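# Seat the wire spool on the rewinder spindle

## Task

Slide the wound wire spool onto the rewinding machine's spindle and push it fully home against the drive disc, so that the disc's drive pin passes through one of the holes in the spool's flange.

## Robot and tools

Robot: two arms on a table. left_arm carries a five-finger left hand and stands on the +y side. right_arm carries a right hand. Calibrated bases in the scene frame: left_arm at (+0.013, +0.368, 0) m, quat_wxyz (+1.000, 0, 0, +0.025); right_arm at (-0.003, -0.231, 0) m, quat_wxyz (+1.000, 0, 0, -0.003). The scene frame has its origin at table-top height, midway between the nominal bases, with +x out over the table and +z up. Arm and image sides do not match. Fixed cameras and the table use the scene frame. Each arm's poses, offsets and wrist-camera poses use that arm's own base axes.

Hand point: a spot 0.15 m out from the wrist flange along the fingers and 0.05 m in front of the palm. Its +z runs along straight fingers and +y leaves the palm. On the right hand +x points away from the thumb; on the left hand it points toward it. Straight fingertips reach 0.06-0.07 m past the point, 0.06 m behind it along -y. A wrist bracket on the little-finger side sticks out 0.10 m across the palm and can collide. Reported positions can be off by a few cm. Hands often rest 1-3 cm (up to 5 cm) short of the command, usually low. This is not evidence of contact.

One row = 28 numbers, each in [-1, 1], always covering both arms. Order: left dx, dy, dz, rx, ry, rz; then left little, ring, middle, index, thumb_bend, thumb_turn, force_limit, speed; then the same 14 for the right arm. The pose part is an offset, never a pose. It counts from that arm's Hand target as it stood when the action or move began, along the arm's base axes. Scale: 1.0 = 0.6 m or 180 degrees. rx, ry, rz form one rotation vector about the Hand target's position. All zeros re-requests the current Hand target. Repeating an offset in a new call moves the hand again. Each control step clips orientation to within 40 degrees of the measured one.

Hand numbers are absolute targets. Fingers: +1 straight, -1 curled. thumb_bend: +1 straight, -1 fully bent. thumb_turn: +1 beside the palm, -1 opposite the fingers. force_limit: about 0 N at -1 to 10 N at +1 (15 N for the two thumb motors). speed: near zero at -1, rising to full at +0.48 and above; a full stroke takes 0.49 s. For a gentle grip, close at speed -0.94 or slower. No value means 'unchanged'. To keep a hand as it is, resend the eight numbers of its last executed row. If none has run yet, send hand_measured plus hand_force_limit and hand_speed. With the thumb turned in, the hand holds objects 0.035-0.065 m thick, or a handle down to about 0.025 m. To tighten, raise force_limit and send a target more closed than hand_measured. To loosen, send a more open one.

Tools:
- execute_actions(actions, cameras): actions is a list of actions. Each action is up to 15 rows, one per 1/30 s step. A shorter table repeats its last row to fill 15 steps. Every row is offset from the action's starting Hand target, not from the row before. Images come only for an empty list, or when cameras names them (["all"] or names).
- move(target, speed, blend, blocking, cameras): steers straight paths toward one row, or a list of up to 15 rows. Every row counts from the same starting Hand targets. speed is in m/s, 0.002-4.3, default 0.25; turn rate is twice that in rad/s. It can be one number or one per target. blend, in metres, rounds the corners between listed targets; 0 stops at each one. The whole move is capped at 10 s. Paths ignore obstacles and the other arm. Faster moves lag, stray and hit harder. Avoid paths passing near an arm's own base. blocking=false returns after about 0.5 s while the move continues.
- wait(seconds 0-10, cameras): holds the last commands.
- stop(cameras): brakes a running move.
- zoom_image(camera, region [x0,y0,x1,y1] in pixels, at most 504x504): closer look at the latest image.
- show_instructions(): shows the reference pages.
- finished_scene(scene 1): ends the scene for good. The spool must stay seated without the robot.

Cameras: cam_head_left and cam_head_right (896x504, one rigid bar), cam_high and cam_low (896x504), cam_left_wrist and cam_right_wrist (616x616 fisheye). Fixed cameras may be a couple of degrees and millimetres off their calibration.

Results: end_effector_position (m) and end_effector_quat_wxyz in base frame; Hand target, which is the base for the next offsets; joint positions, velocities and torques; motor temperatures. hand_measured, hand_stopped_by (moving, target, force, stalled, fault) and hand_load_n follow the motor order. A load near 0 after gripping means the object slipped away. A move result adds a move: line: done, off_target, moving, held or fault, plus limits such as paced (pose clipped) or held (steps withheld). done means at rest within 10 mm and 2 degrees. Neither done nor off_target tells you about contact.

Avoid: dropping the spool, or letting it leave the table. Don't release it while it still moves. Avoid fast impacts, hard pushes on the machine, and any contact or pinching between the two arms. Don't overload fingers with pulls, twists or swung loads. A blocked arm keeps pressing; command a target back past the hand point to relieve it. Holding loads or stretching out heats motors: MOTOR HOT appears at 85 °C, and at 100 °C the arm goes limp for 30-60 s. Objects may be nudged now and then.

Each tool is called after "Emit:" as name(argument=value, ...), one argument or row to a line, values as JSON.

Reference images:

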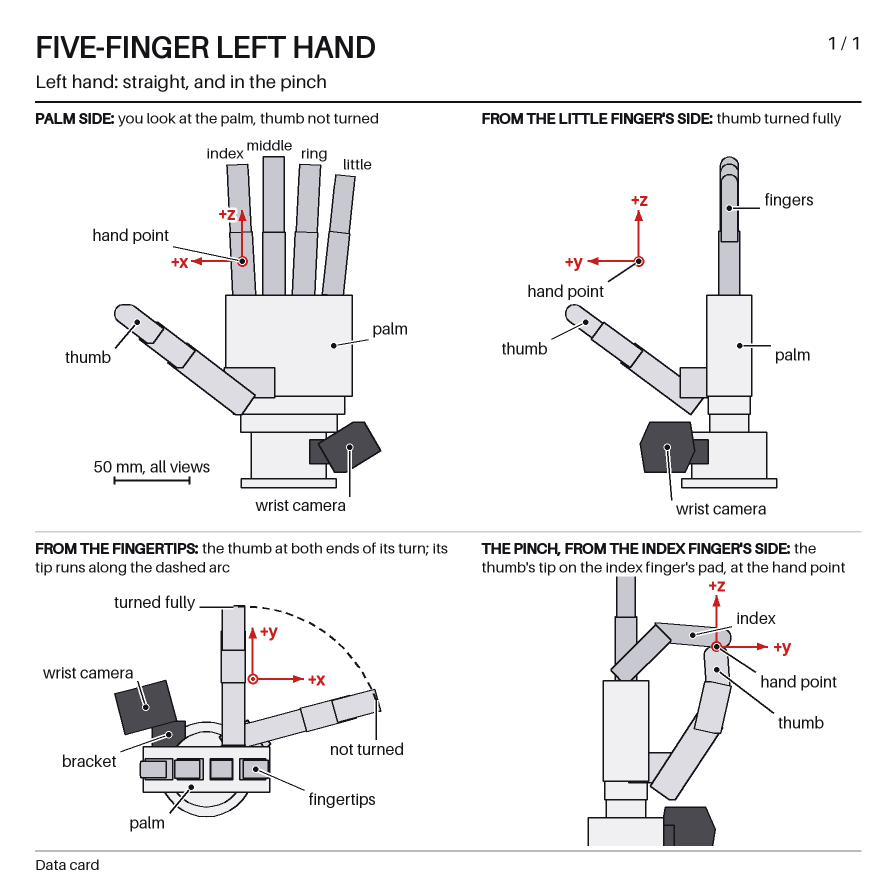

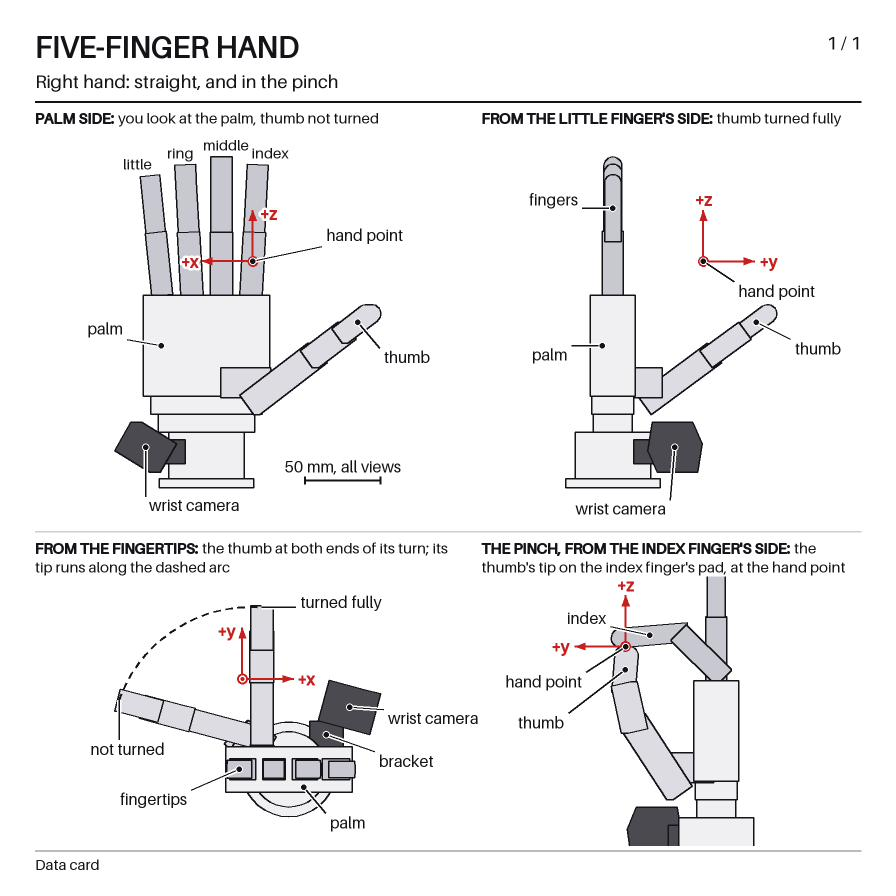

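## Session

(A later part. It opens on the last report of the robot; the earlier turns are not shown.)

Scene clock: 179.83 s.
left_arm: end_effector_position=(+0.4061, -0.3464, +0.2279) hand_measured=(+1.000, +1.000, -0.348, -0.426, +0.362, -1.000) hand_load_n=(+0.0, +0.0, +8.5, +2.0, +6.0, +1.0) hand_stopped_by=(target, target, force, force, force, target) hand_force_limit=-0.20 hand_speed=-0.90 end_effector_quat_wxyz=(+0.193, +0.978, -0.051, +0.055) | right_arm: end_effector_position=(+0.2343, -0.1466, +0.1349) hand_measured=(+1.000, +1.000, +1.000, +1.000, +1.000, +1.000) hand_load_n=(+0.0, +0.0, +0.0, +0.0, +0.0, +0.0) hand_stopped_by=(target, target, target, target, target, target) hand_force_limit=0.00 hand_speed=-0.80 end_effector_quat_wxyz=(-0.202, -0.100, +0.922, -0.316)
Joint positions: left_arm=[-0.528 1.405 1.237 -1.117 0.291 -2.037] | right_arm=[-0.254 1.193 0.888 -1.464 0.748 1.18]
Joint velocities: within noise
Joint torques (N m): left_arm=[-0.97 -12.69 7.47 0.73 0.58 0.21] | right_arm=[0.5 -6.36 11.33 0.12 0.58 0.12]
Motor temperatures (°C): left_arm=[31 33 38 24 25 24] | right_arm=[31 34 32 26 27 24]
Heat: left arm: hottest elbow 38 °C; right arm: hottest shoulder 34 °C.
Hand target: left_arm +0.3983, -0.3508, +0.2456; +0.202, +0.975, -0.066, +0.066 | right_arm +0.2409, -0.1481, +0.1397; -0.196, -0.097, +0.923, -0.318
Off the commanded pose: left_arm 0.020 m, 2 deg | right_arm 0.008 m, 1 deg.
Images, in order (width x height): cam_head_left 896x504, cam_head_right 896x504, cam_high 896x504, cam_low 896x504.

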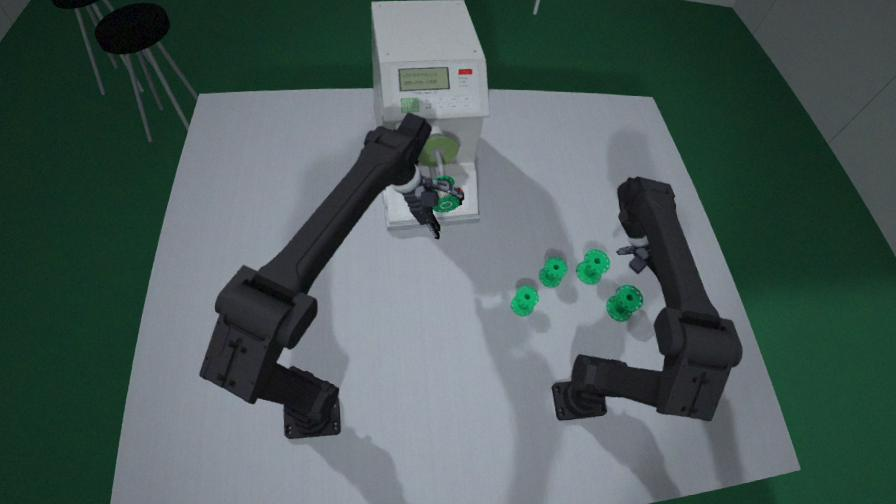

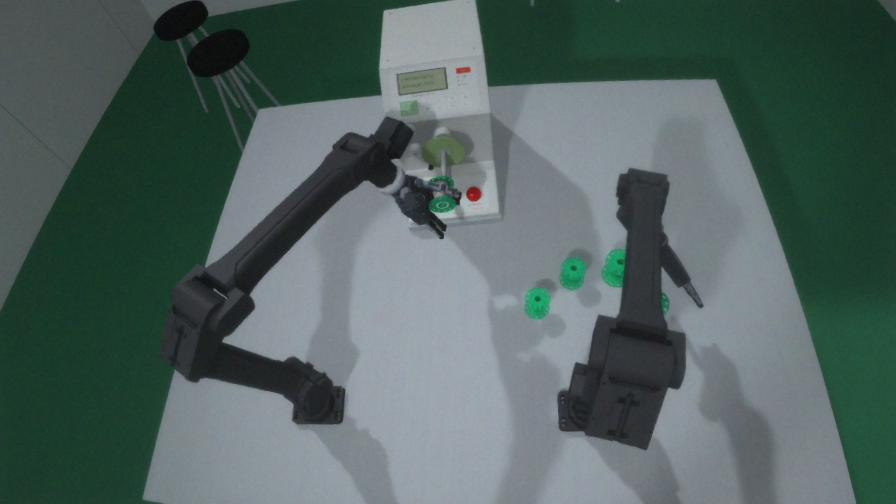

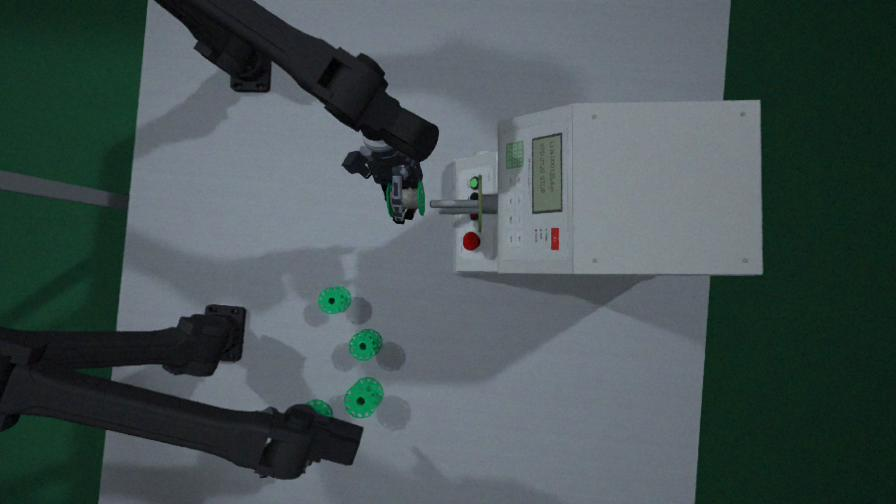

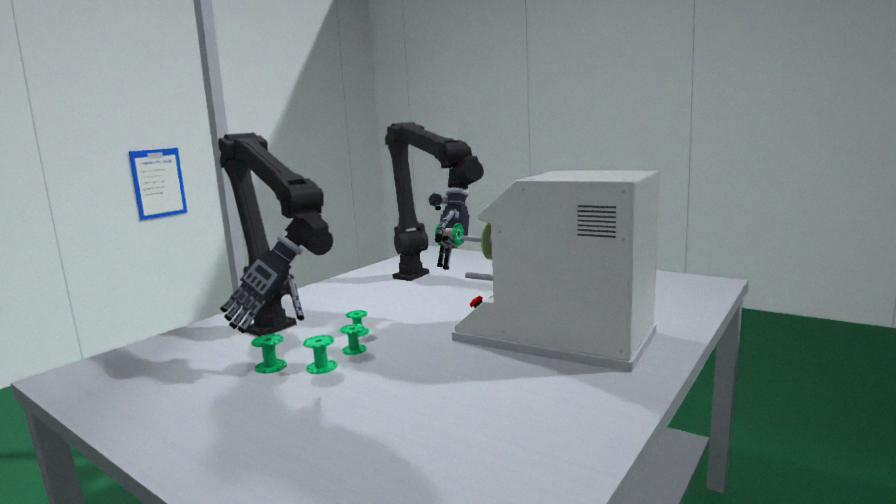

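Emit:
zoom_image(
  camera="cam_high",
  region=[370, 160, 490, 240],
)

Emit:
zoom_image(
  camera="cam_low",
  region=[425, 205, 485, 265],
)

Emit:
zoom_image(
  camera="cam_head_right",
  region=[400, 130, 500, 230],
)

Scaled by 4.200 from the camera's 896x504 image, which has a finer 1280x720 frame.

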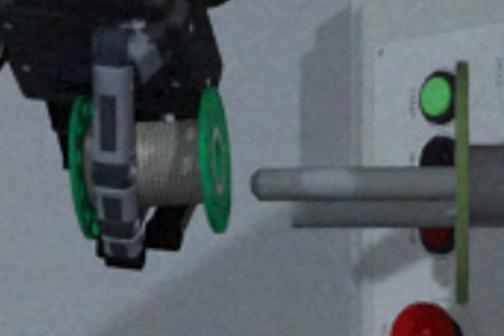

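Scaled by 8.400 from the camera's 896x504 image, which has a finer 1280x720 frame.

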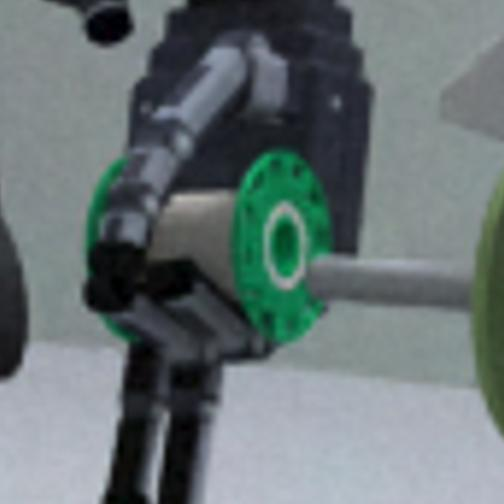

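Scaled by 5.040 from the camera's 896x504 image, which has a finer 1280x720 frame.

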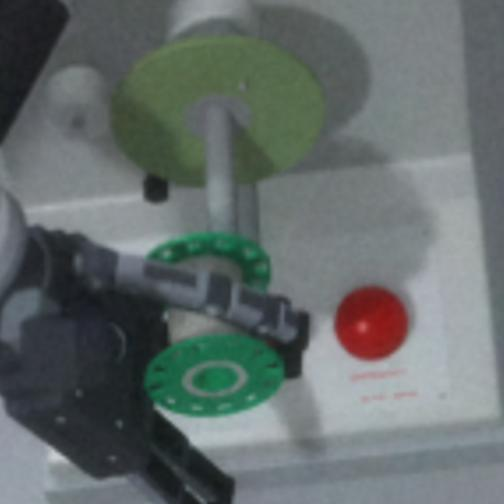

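Emit:
zoom_image(
  camera="cam_low",
  region=[430, 210, 502, 270],
)

Emit:
zoom_image(
  camera="cam_head_left",
  region=[400, 120, 480, 220],
)

Scaled by 7.000 from the camera's 896x504 image, which has a finer 1280x720 frame.

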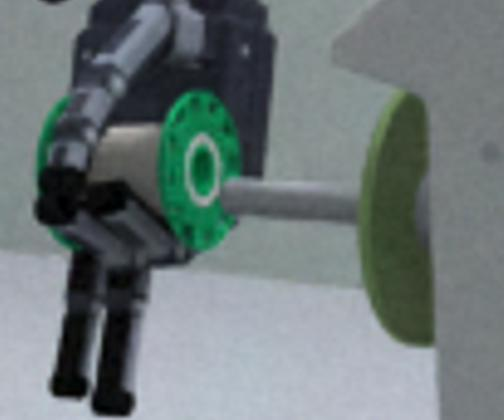

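Scaled by 5.040 from the camera's 896x504 image, which has a finer 1280x720 frame.

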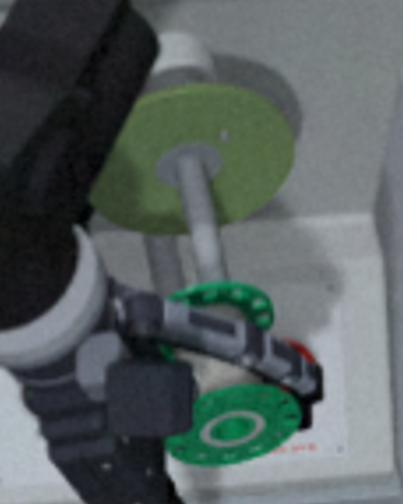

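Emit:
move(
  target=[0, -0.015, -0.008, 0, 0.011, -0.025, 1,1,-0.4,-0.6,0.1,-1,-0.2,-0.9, 0,0,0,0,0,0,1,1,1,1,1,1,0,-0.8],
  speed=0.05,
  cameras=["cam_high","cam_low"],
)

Emit:
zoom_image(
  camera="cam_high",
  region=[370, 160, 490, 240],
)

Emit:
zoom_image(
  camera="cam_low",
  region=[430, 210, 502, 270],
)

Scene clock: 185.50 s.
left_arm: end_effector_position=(+0.3894, -0.3492, +0.2146) hand_measured=(+1.000, +1.000, -0.348, -0.426, +0.362, -1.000) hand_load_n=(-0.5, +0.0, +9.0, +2.5, +6.5, +1.0) hand_stopped_by=(target, target, force, force, force, target) hand_force_limit=-0.20 hand_speed=-0.90 end_effector_quat_wxyz=(+0.193, +0.977, -0.087, +0.022) | right_arm: end_effector_position=(+0.2343, -0.1466, +0.1349) hand_measured=(+1.000, +1.000, +1.000, +1.000, +1.000, +1.000) hand_load_n=(+0.0, +0.0, +0.0, +0.0, +0.0, +0.0) hand_stopped_by=(target, target, target, target, target, target) hand_force_limit=0.00 hand_speed=-0.80 end_effector_quat_wxyz=(-0.202, -0.100, +0.922, -0.316)
Joint positions: left_arm=[-0.528 1.43 1.237 -1.165 0.331 -1.958] | right_arm=[-0.254 1.193 0.888 -1.464 0.748 1.18]
Joint torques (N m): left_arm=[-0.62 -11.05 10.47 0.5 0.63 0.22] | right_arm=[0.5 -6.36 11.34 0.12 0.59 0.12]
Heat: left arm: hottest elbow 38 °C; right arm: hottest shoulder 34 °C.
Hand target: left_arm +0.3983, -0.3598, +0.2409; +0.205, +0.973, -0.101, +0.041 | right_arm +0.2409, -0.1481, +0.1397; -0.196, -0.097, +0.923, -0.318
Off the commanded pose: left_arm 0.030 m, 3 deg | right_arm 0.008 m, 1 deg.
move: off_target (left_arm)
Images, in order (width x height): cam_high 896x504, cam_low 896x504.

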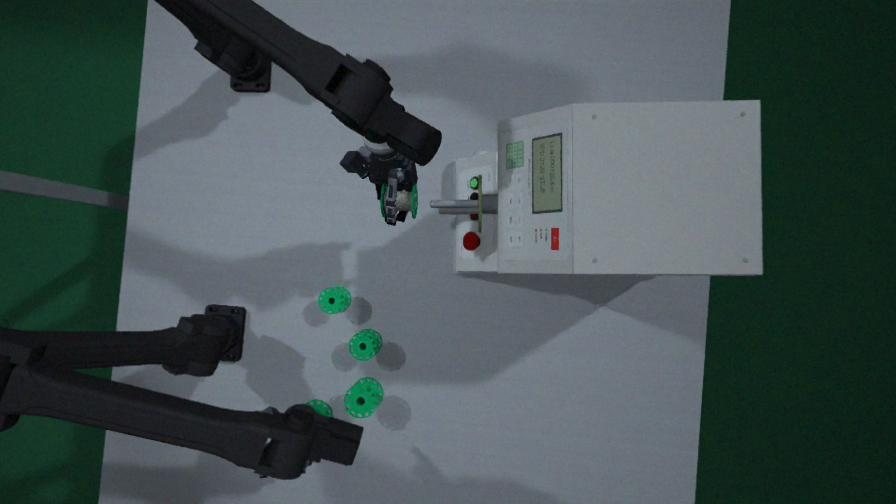

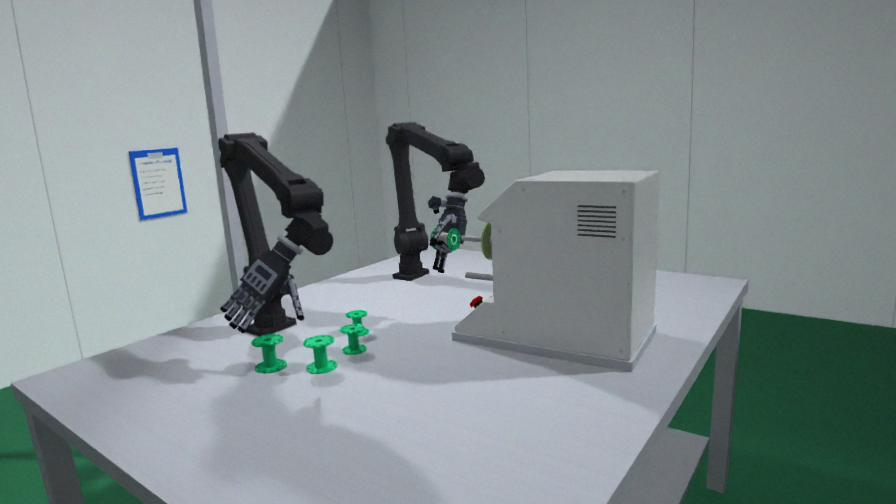

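Scaled by 4.200 from the camera's 896x504 image, which has a finer 1280x720 frame.

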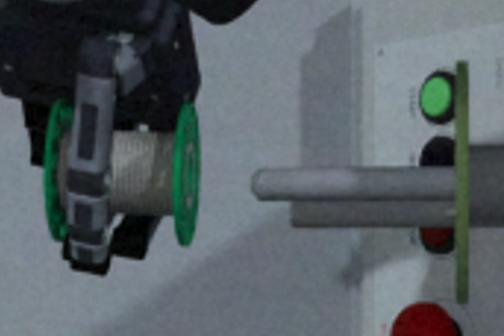

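Scaled by 7.000 from the camera's 896x504 image, which has a finer 1280x720 frame.

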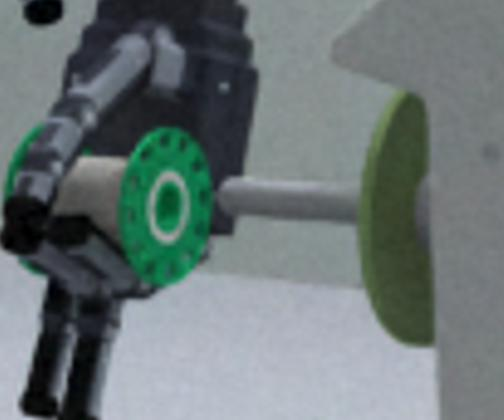

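Emit:
zoom_image(
  camera="cam_low",
  region=[444, 224, 464, 254],
)

Scaled by 16.800 from the camera's 896x504 image, which has a finer 1280x720 frame.

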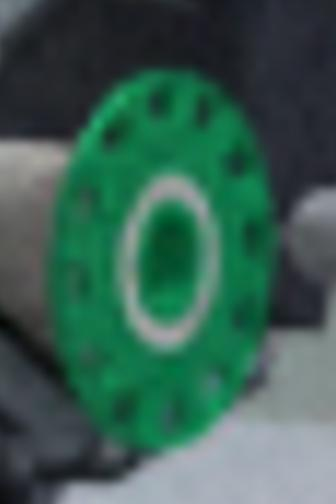

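Emit:
zoom_image(
  camera="cam_head_right",
  region=[415, 130, 475, 175],
)

Emit:
zoom_image(
  camera="cam_head_left",
  region=[410, 130, 470, 175],
)

This scene's latest camera images include none from cam_head_right. They are from: cam_high, cam_low. cam_head_right's image comes with the result of a call that names it in "cameras".

This scene's latest camera images include none from cam_head_left. They are from: cam_high, cam_low. cam_head_left's image comes with the result of a call that names it in "cameras".

Emit:
wait(
  seconds=0,
  cameras=["cam_head_left","cam_head_right","cam_low","cam_high"],
)

Emit:
zoom_image(
  camera="cam_head_right",
  region=[415, 130, 475, 175],
)

Emit:
zoom_image(
  camera="cam_head_left",
  region=[410, 130, 470, 175],
)

Scene clock: 189.40 s.
left_arm: end_effector_position=(+0.3894, -0.3492, +0.2146) hand_measured=(+1.000, +1.000, -0.348, -0.426, +0.362, -1.000) hand_load_n=(+0.0, +0.0, +9.0, +2.0, +6.5, +1.0) hand_stopped_by=(target, target, force, force, force, target) hand_force_limit=-0.20 hand_speed=-0.90 end_effector_quat_wxyz=(+0.193, +0.977, -0.087, +0.022) | right_arm: end_effector_position=(+0.2343, -0.1466, +0.1349) hand_measured=(+1.000, +1.000, +1.000, +1.000, +1.000, +1.000) hand_load_n=(+0.0, +0.0, +0.0, -0.5, +0.0, +0.0) hand_stopped_by=(target, target, target, target, target, target) hand_force_limit=0.00 hand_speed=-0.80 end_effector_quat_wxyz=(-0.202, -0.100, +0.922, -0.316)
Joint positions: left_arm=[-0.528 1.43 1.237 -1.165 0.331 -1.958] | right_arm=[-0.254 1.193 0.888 -1.464 0.748 1.18]
Joint torques (N m): left_arm=[-0.44 -10.7 10.47 0.59 0.63 0.18] | right_arm=[0.56 -6.36 11.34 0.13 0.58 0.12]
Heat: left arm: hottest elbow 38 °C; right arm: hottest shoulder 34 °C.
Hand target: left_arm +0.3983, -0.3598, +0.2409; +0.206, +0.973, -0.101, +0.041 | right_arm +0.2409, -0.1481, +0.1397; -0.196, -0.097, +0.923, -0.318
Off the commanded pose: left_arm 0.030 m, 3 deg | right_arm 0.008 m, 1 deg.
Images, in order (width x height): cam_head_left 896x504, cam_head_right 896x504, cam_high 896x504, cam_low 896x504.

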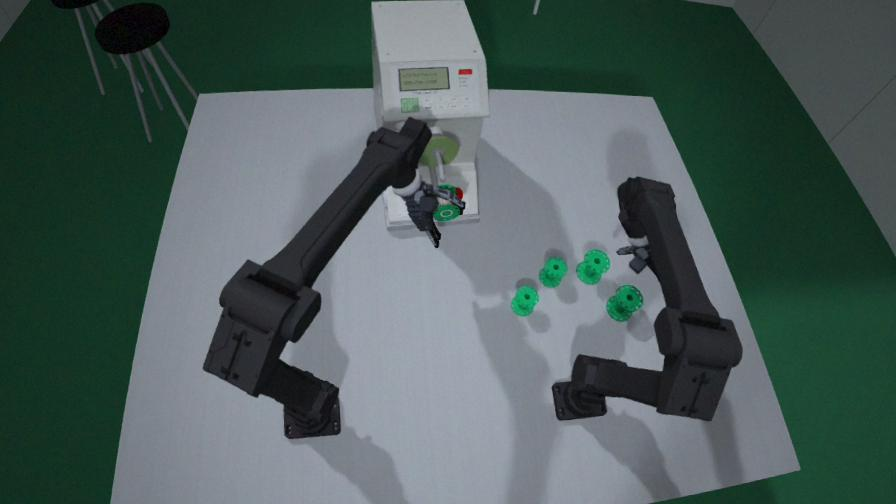

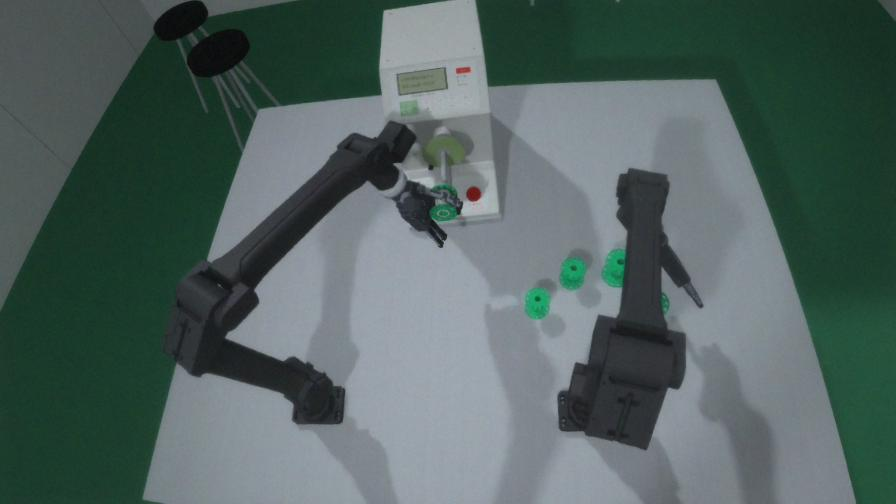

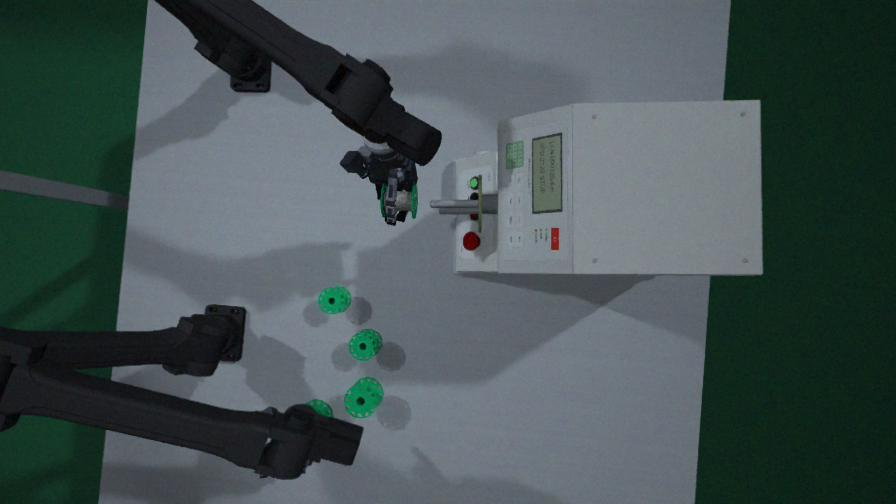

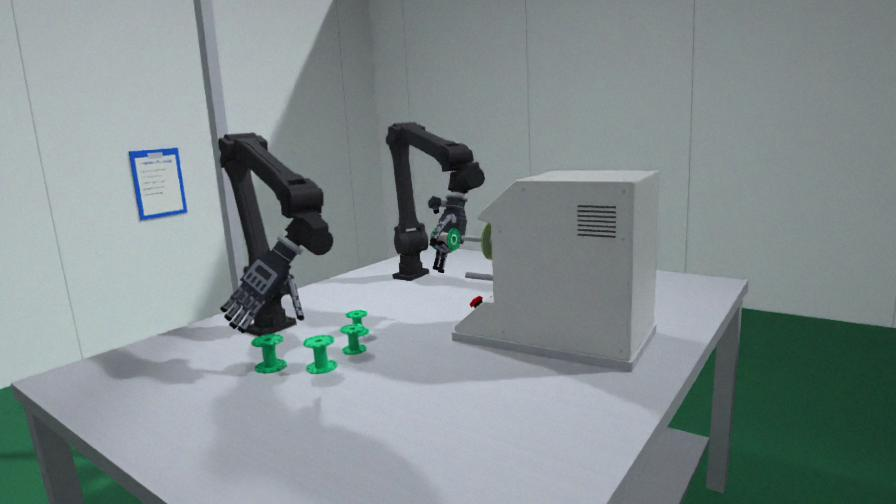

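Scaled by 8.400 from the camera's 896x504 image, which has a finer 1280x720 frame.

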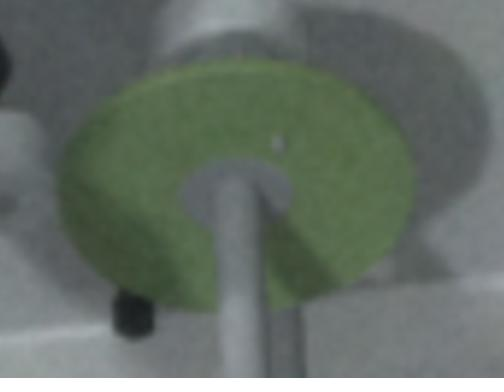

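Scaled by 8.400 from the camera's 896x504 image, which has a finer 1280x720 frame.

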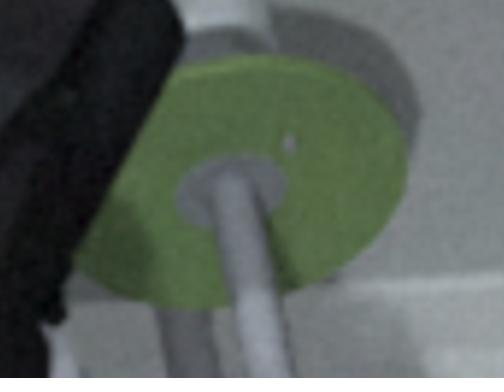

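Emit:
zoom_image(
  camera="cam_head_right",
  region=[425, 195, 465, 225],
)

Emit:
zoom_image(
  camera="cam_head_left",
  region=[425, 195, 465, 225],
)

Scaled by 12.600 from the camera's 896x504 image, which has a finer 1280x720 frame.

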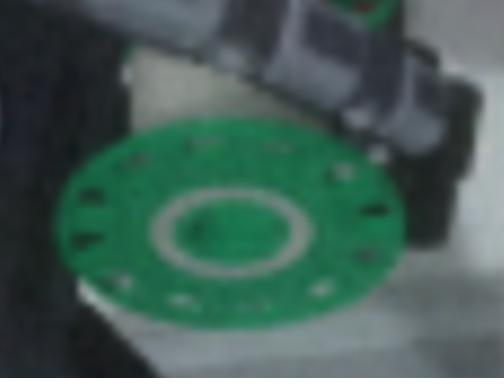

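Scaled by 12.600 from the camera's 896x504 image, which has a finer 1280x720 frame.

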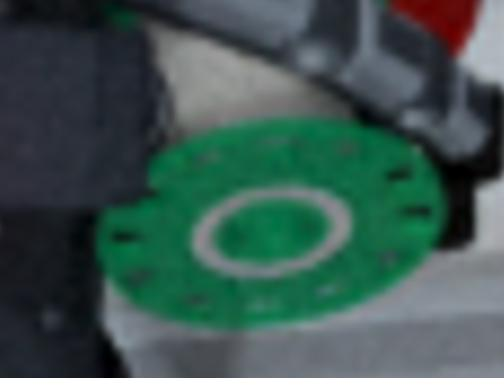

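Emit:
move(
  target=[0.008, -0.004, 0.004, 0.05, 0, 0, 1,1,-0.4,-0.6,0.1,-1,-0.2,-0.9, 0,0,0,0,0,0,1,1,1,1,1,1,0,-0.8],
  speed=0.05,
  cameras=["cam_high","cam_low","cam_head_right"],
)

Emit:
zoom_image(
  camera="cam_high",
  region=[370, 160, 490, 240],
)

Emit:
zoom_image(
  camera="cam_low",
  region=[430, 210, 502, 270],
)

Emit:
zoom_image(
  camera="cam_head_right",
  region=[425, 195, 465, 225],
)

Scene clock: 202.27 s.
left_arm: end_effector_position=(+0.3937, -0.3478, +0.2166) hand_measured=(+1.000, +1.000, -0.348, -0.426, +0.362, -1.000) hand_load_n=(+0.0, +0.5, +9.0, +2.0, +6.5, +0.5) hand_stopped_by=(target, target, force, force, force, target) hand_force_limit=-0.20 hand_speed=-0.90 end_effector_quat_wxyz=(+0.117, +0.988, -0.096, +0.013) | right_arm: end_effector_position=(+0.2343, -0.1466, +0.1349) hand_measured=(+1.000, +1.000, +1.000, +1.000, +1.000, +1.000) hand_load_n=(+0.0, +0.0, -0.5, +0.0, +0.0, +0.0) hand_stopped_by=(target, target, target, target, target, target) hand_force_limit=0.00 hand_speed=-0.80 end_effector_quat_wxyz=(-0.202, -0.100, +0.922, -0.316)
Joint positions: left_arm=[-0.567 1.482 1.35 -1.307 0.197 -1.958] | right_arm=[-0.254 1.193 0.888 -1.464 0.748 1.18]
Joint torques (N m): left_arm=[-1.32 -11.34 10.92 0.32 0.32 0.04] | right_arm=[0.5 -6.3 11.34 0.1 0.58 0.11]
Heat: left arm: hottest elbow 39 °C; right arm: hottest shoulder 34 °C.
Hand target: left_arm +0.4031, -0.3622, +0.2432; +0.129, +0.986, -0.104, +0.033 | right_arm +0.2409, -0.1481, +0.1397; -0.196, -0.097, +0.923, -0.318
Off the commanded pose: left_arm 0.032 m, 3 deg | right_arm 0.008 m, 1 deg.
move: off_target (left_arm)
Images, in order (width x height): cam_head_right 896x504, cam_high 896x504, cam_low 896x504.

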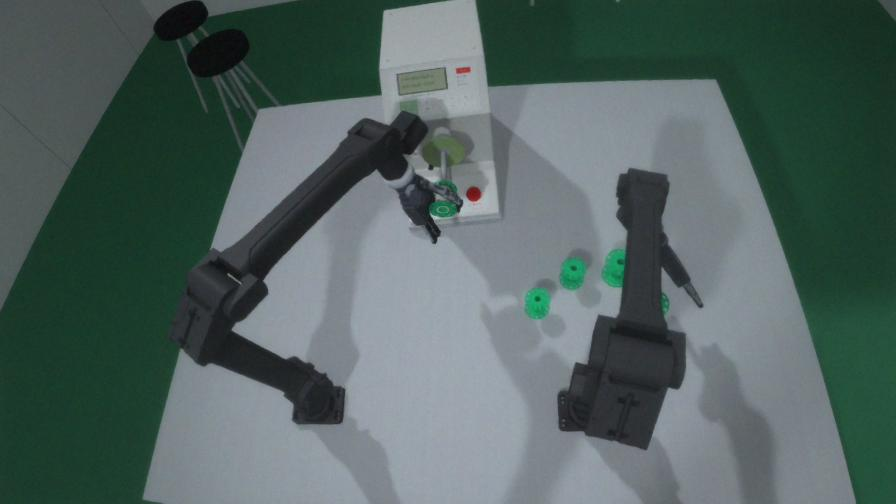

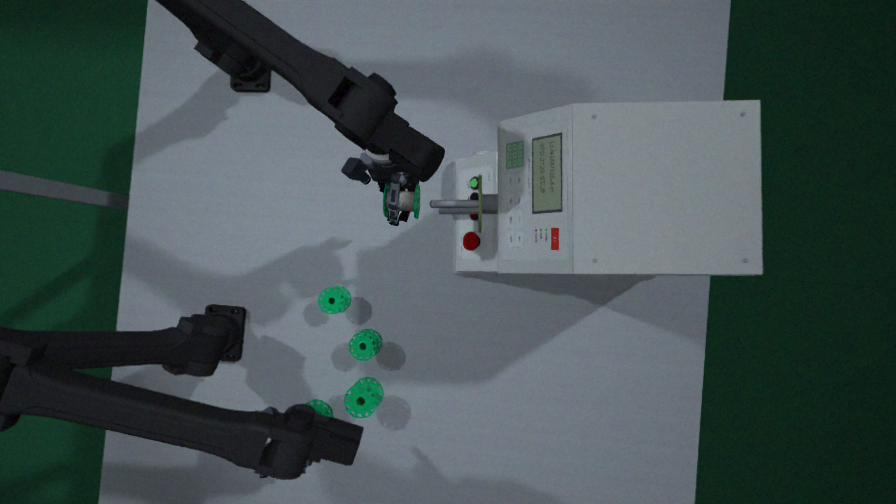

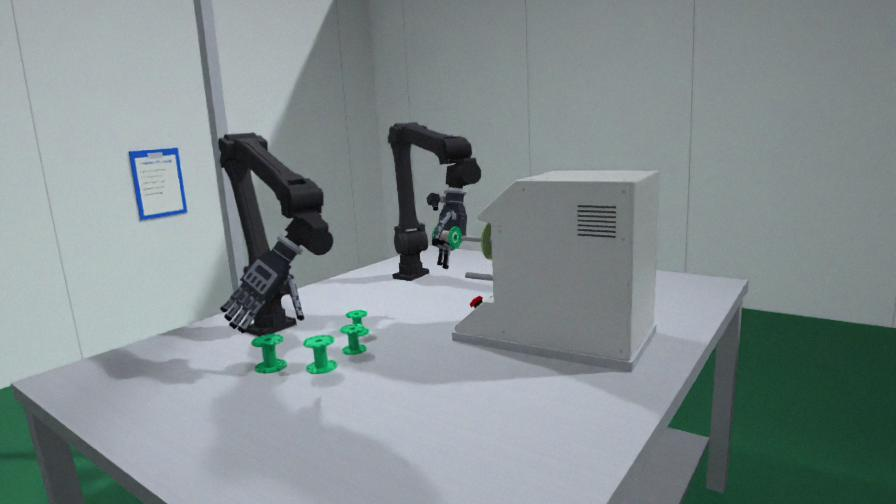

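Scaled by 4.200 from the camera's 896x504 image, which has a finer 1280x720 frame.

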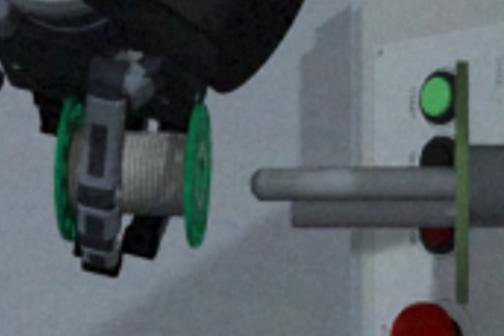

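Scaled by 7.000 from the camera's 896x504 image, which has a finer 1280x720 frame.

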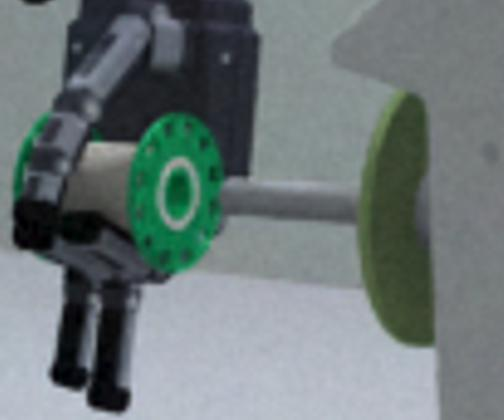

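Scaled by 12.600 from the camera's 896x504 image, which has a finer 1280x720 frame.

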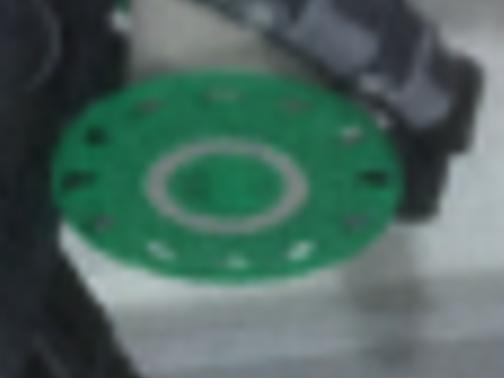

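Emit:
zoom_image(
  camera="cam_low",
  region=[446, 222, 466, 252],
)

Scaled by 16.800 from the camera's 896x504 image, which has a finer 1280x720 frame.

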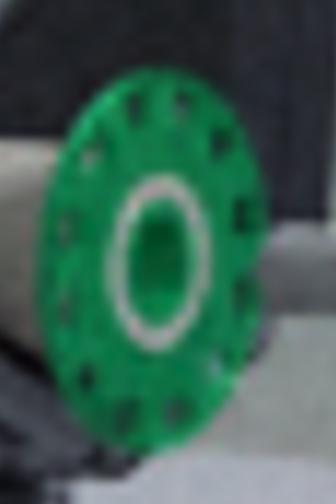

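Emit:
zoom_image(
  camera="cam_high",
  region=[380, 175, 440, 225],
)

Scaled by 8.400 from the camera's 896x504 image, which has a finer 1280x720 frame.

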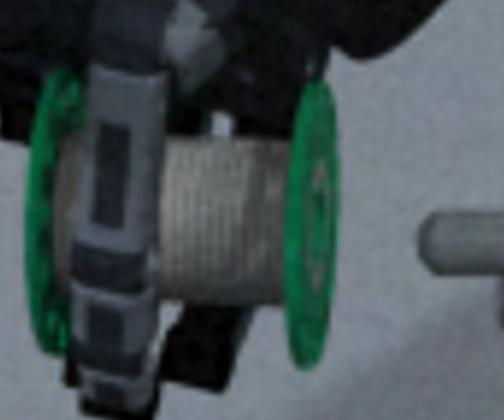

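Emit:
move(
  target=[0.006, -0.009, 0.001, 0, 0, 0.011, 1,1,-0.4,-0.6,0.1,-1,-0.2,-0.9, 0,0,0,0,0,0,1,1,1,1,1,1,0,-0.8],
  speed=0.05,
  cameras=["cam_high","cam_low"],
)

Emit:
zoom_image(
  camera="cam_high",
  region=[380, 175, 440, 225],
)

Emit:
zoom_image(
  camera="cam_low",
  region=[430, 210, 502, 270],
)

Scene clock: 207.70 s.
left_arm: end_effector_position=(+0.3951, -0.3523, +0.2165) hand_measured=(+1.000, +1.000, -0.348, -0.426, +0.362, -1.000) hand_load_n=(+0.0, +0.0, +9.0, +2.5, +6.5, +0.5) hand_stopped_by=(target, target, force, force, force, target) hand_force_limit=-0.20 hand_speed=-0.90 end_effector_quat_wxyz=(+0.114, +0.990, -0.085, +0.013) | right_arm: end_effector_position=(+0.2343, -0.1466, +0.1349) hand_measured=(+1.000, +1.000, +1.000, +1.000, +1.000, +1.000) hand_load_n=(+0.0, +0.0, +0.0, +0.0, +0.0, +0.0) hand_stopped_by=(target, target, target, target, target, target) hand_force_limit=0.00 hand_speed=-0.80 end_effector_quat_wxyz=(-0.202, -0.100, +0.922, -0.316)
Joint positions: left_arm=[-0.579 1.489 1.359 -1.308 0.189 -1.992] | right_arm=[-0.254 1.193 0.888 -1.464 0.748 1.18]
Joint torques (N m): left_arm=[-0.91 -11.05 11.1 0.62 0.31 -0.03] | right_arm=[0.56 -6.36 11.36 0.12 0.59 0.11]
Heat: left arm: hottest elbow 39 °C; right arm: hottest shoulder 34 °C.
Hand target: left_arm +0.4067, -0.3676, +0.2437; +0.128, +0.987, -0.087, +0.035 | right_arm +0.2409, -0.1481, +0.1397; -0.196, -0.097, +0.923, -0.318
Off the commanded pose: left_arm 0.033 m, 3 deg | right_arm 0.008 m, 1 deg.
move: off_target (left_arm)
Images, in order (width x height): cam_high 896x504, cam_low 896x504.

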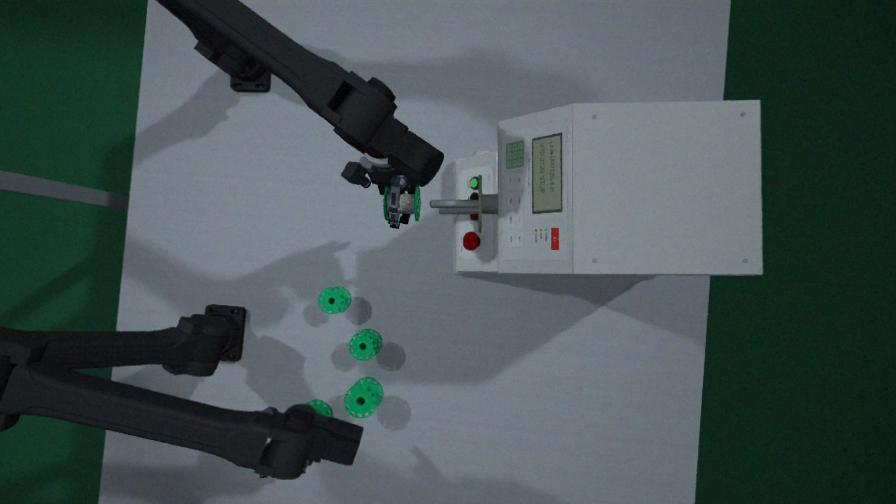

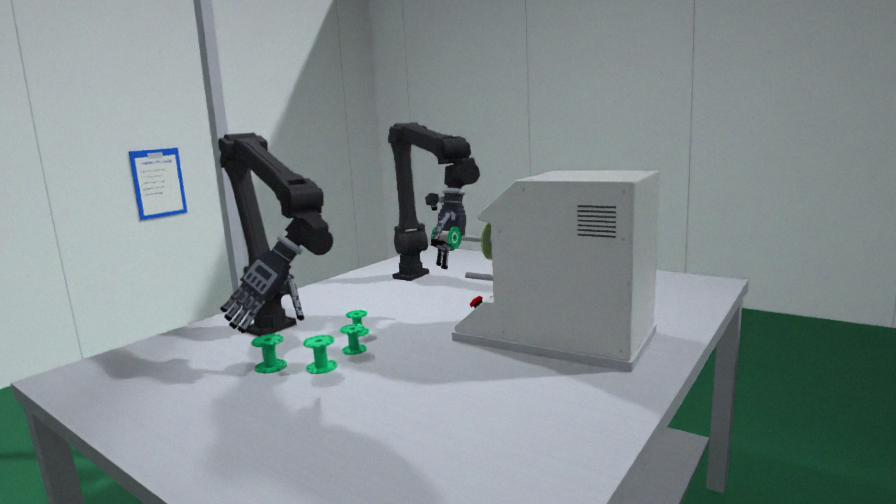

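Scaled by 8.400 from the camera's 896x504 image, which has a finer 1280x720 frame.

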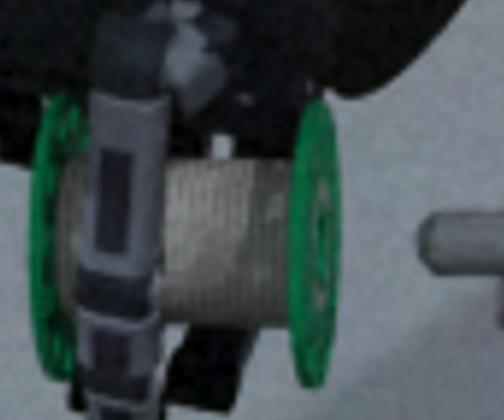

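Scaled by 7.000 from the camera's 896x504 image, which has a finer 1280x720 frame.

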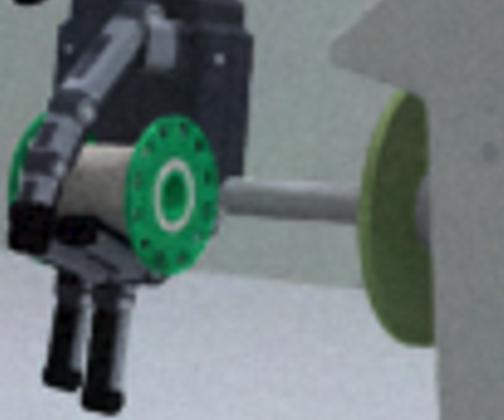

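Emit:
move(
  target=[0.025, 0.0005, 0.008, 0, 0, 0, 1,1,-0.4,-0.6,0.1,-1,-0.2,-0.9, 0,0,0,0,0,0,1,1,1,1,1,1,0,-0.8],
  speed=0.04,
  cameras=["cam_high","cam_low"],
)

Emit:
zoom_image(
  camera="cam_high",
  region=[380, 175, 440, 225],
)

Emit:
zoom_image(
  camera="cam_low",
  region=[430, 210, 502, 270],
)

Scene clock: 209.70 s.
left_arm: end_effector_position=(+0.4067, -0.3598, +0.2209) hand_measured=(+1.000, +1.000, -0.348, -0.426, +0.362, -1.000) hand_load_n=(+0.0, +0.0, +9.0, +2.5, +6.5, +1.0) hand_stopped_by=(target, target, force, force, force, target) hand_force_limit=-0.20 hand_speed=-0.90 end_effector_quat_wxyz=(+0.115, +0.990, -0.085, +0.014) | right_arm: end_effector_position=(+0.2343, -0.1466, +0.1349) hand_measured=(+1.000, +1.000, +1.000, +1.000, +1.000, +1.000) hand_load_n=(+0.0, +0.0, +0.0, +0.0, +0.0, +0.0) hand_stopped_by=(target, target, target, target, target, target) hand_force_limit=0.00 hand_speed=-0.80 end_effector_quat_wxyz=(-0.202, -0.100, +0.922, -0.316)
Joint positions: left_arm=[-0.579 1.522 1.407 -1.321 0.189 -1.992] | right_arm=[-0.254 1.193 0.888 -1.464 0.748 1.18]
Joint torques (N m): left_arm=[0.26 -11.93 11.02 0.4 0.36 0.12] | right_arm=[0.44 -6.24 11.34 0.12 0.58 0.12]
Heat: left arm: hottest elbow 39 °C; right arm: hottest shoulder 34 °C.
Hand target: left_arm +0.4217, -0.3673, +0.2485; +0.128, +0.987, -0.087, +0.035 | right_arm +0.2409, -0.1481, +0.1397; -0.196, -0.097, +0.923, -0.318
Off the commanded pose: left_arm 0.032 m, 3 deg | right_arm 0.008 m, 1 deg.
move: off_target (left_arm)
Images, in order (width x height): cam_high 896x504, cam_low 896x504.

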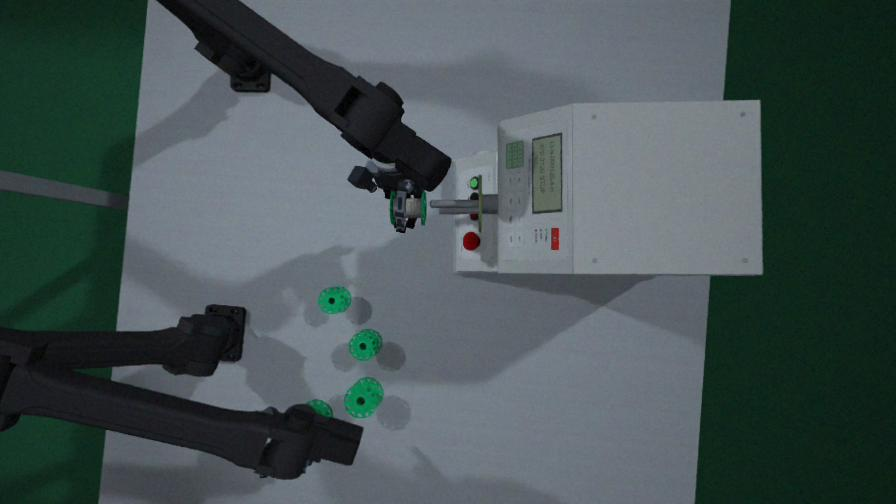

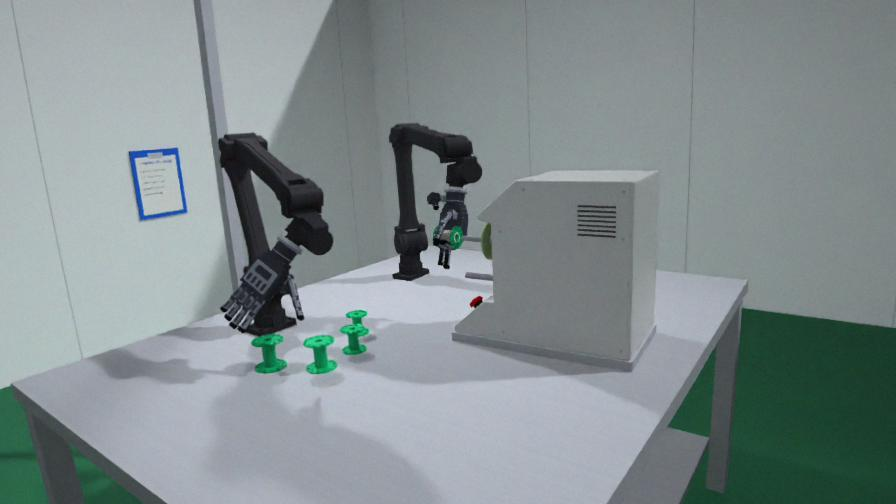

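Scaled by 8.400 from the camera's 896x504 image, which has a finer 1280x720 frame.

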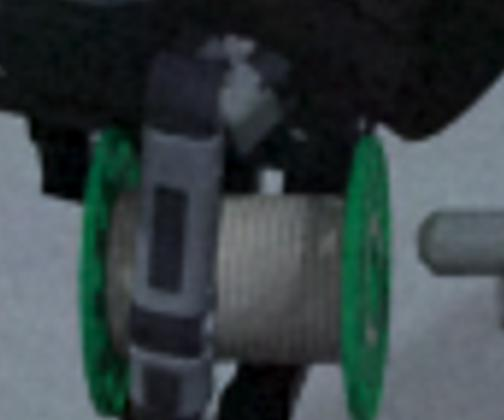

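Scaled by 7.000 from the camera's 896x504 image, which has a finer 1280x720 frame.

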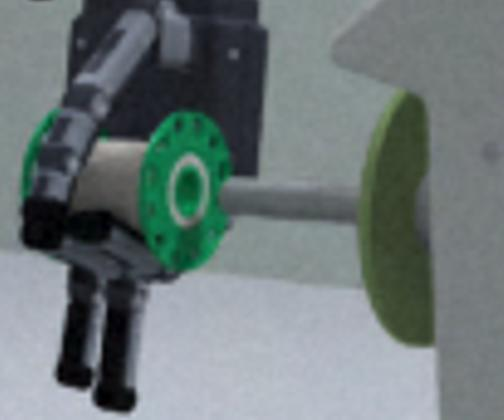

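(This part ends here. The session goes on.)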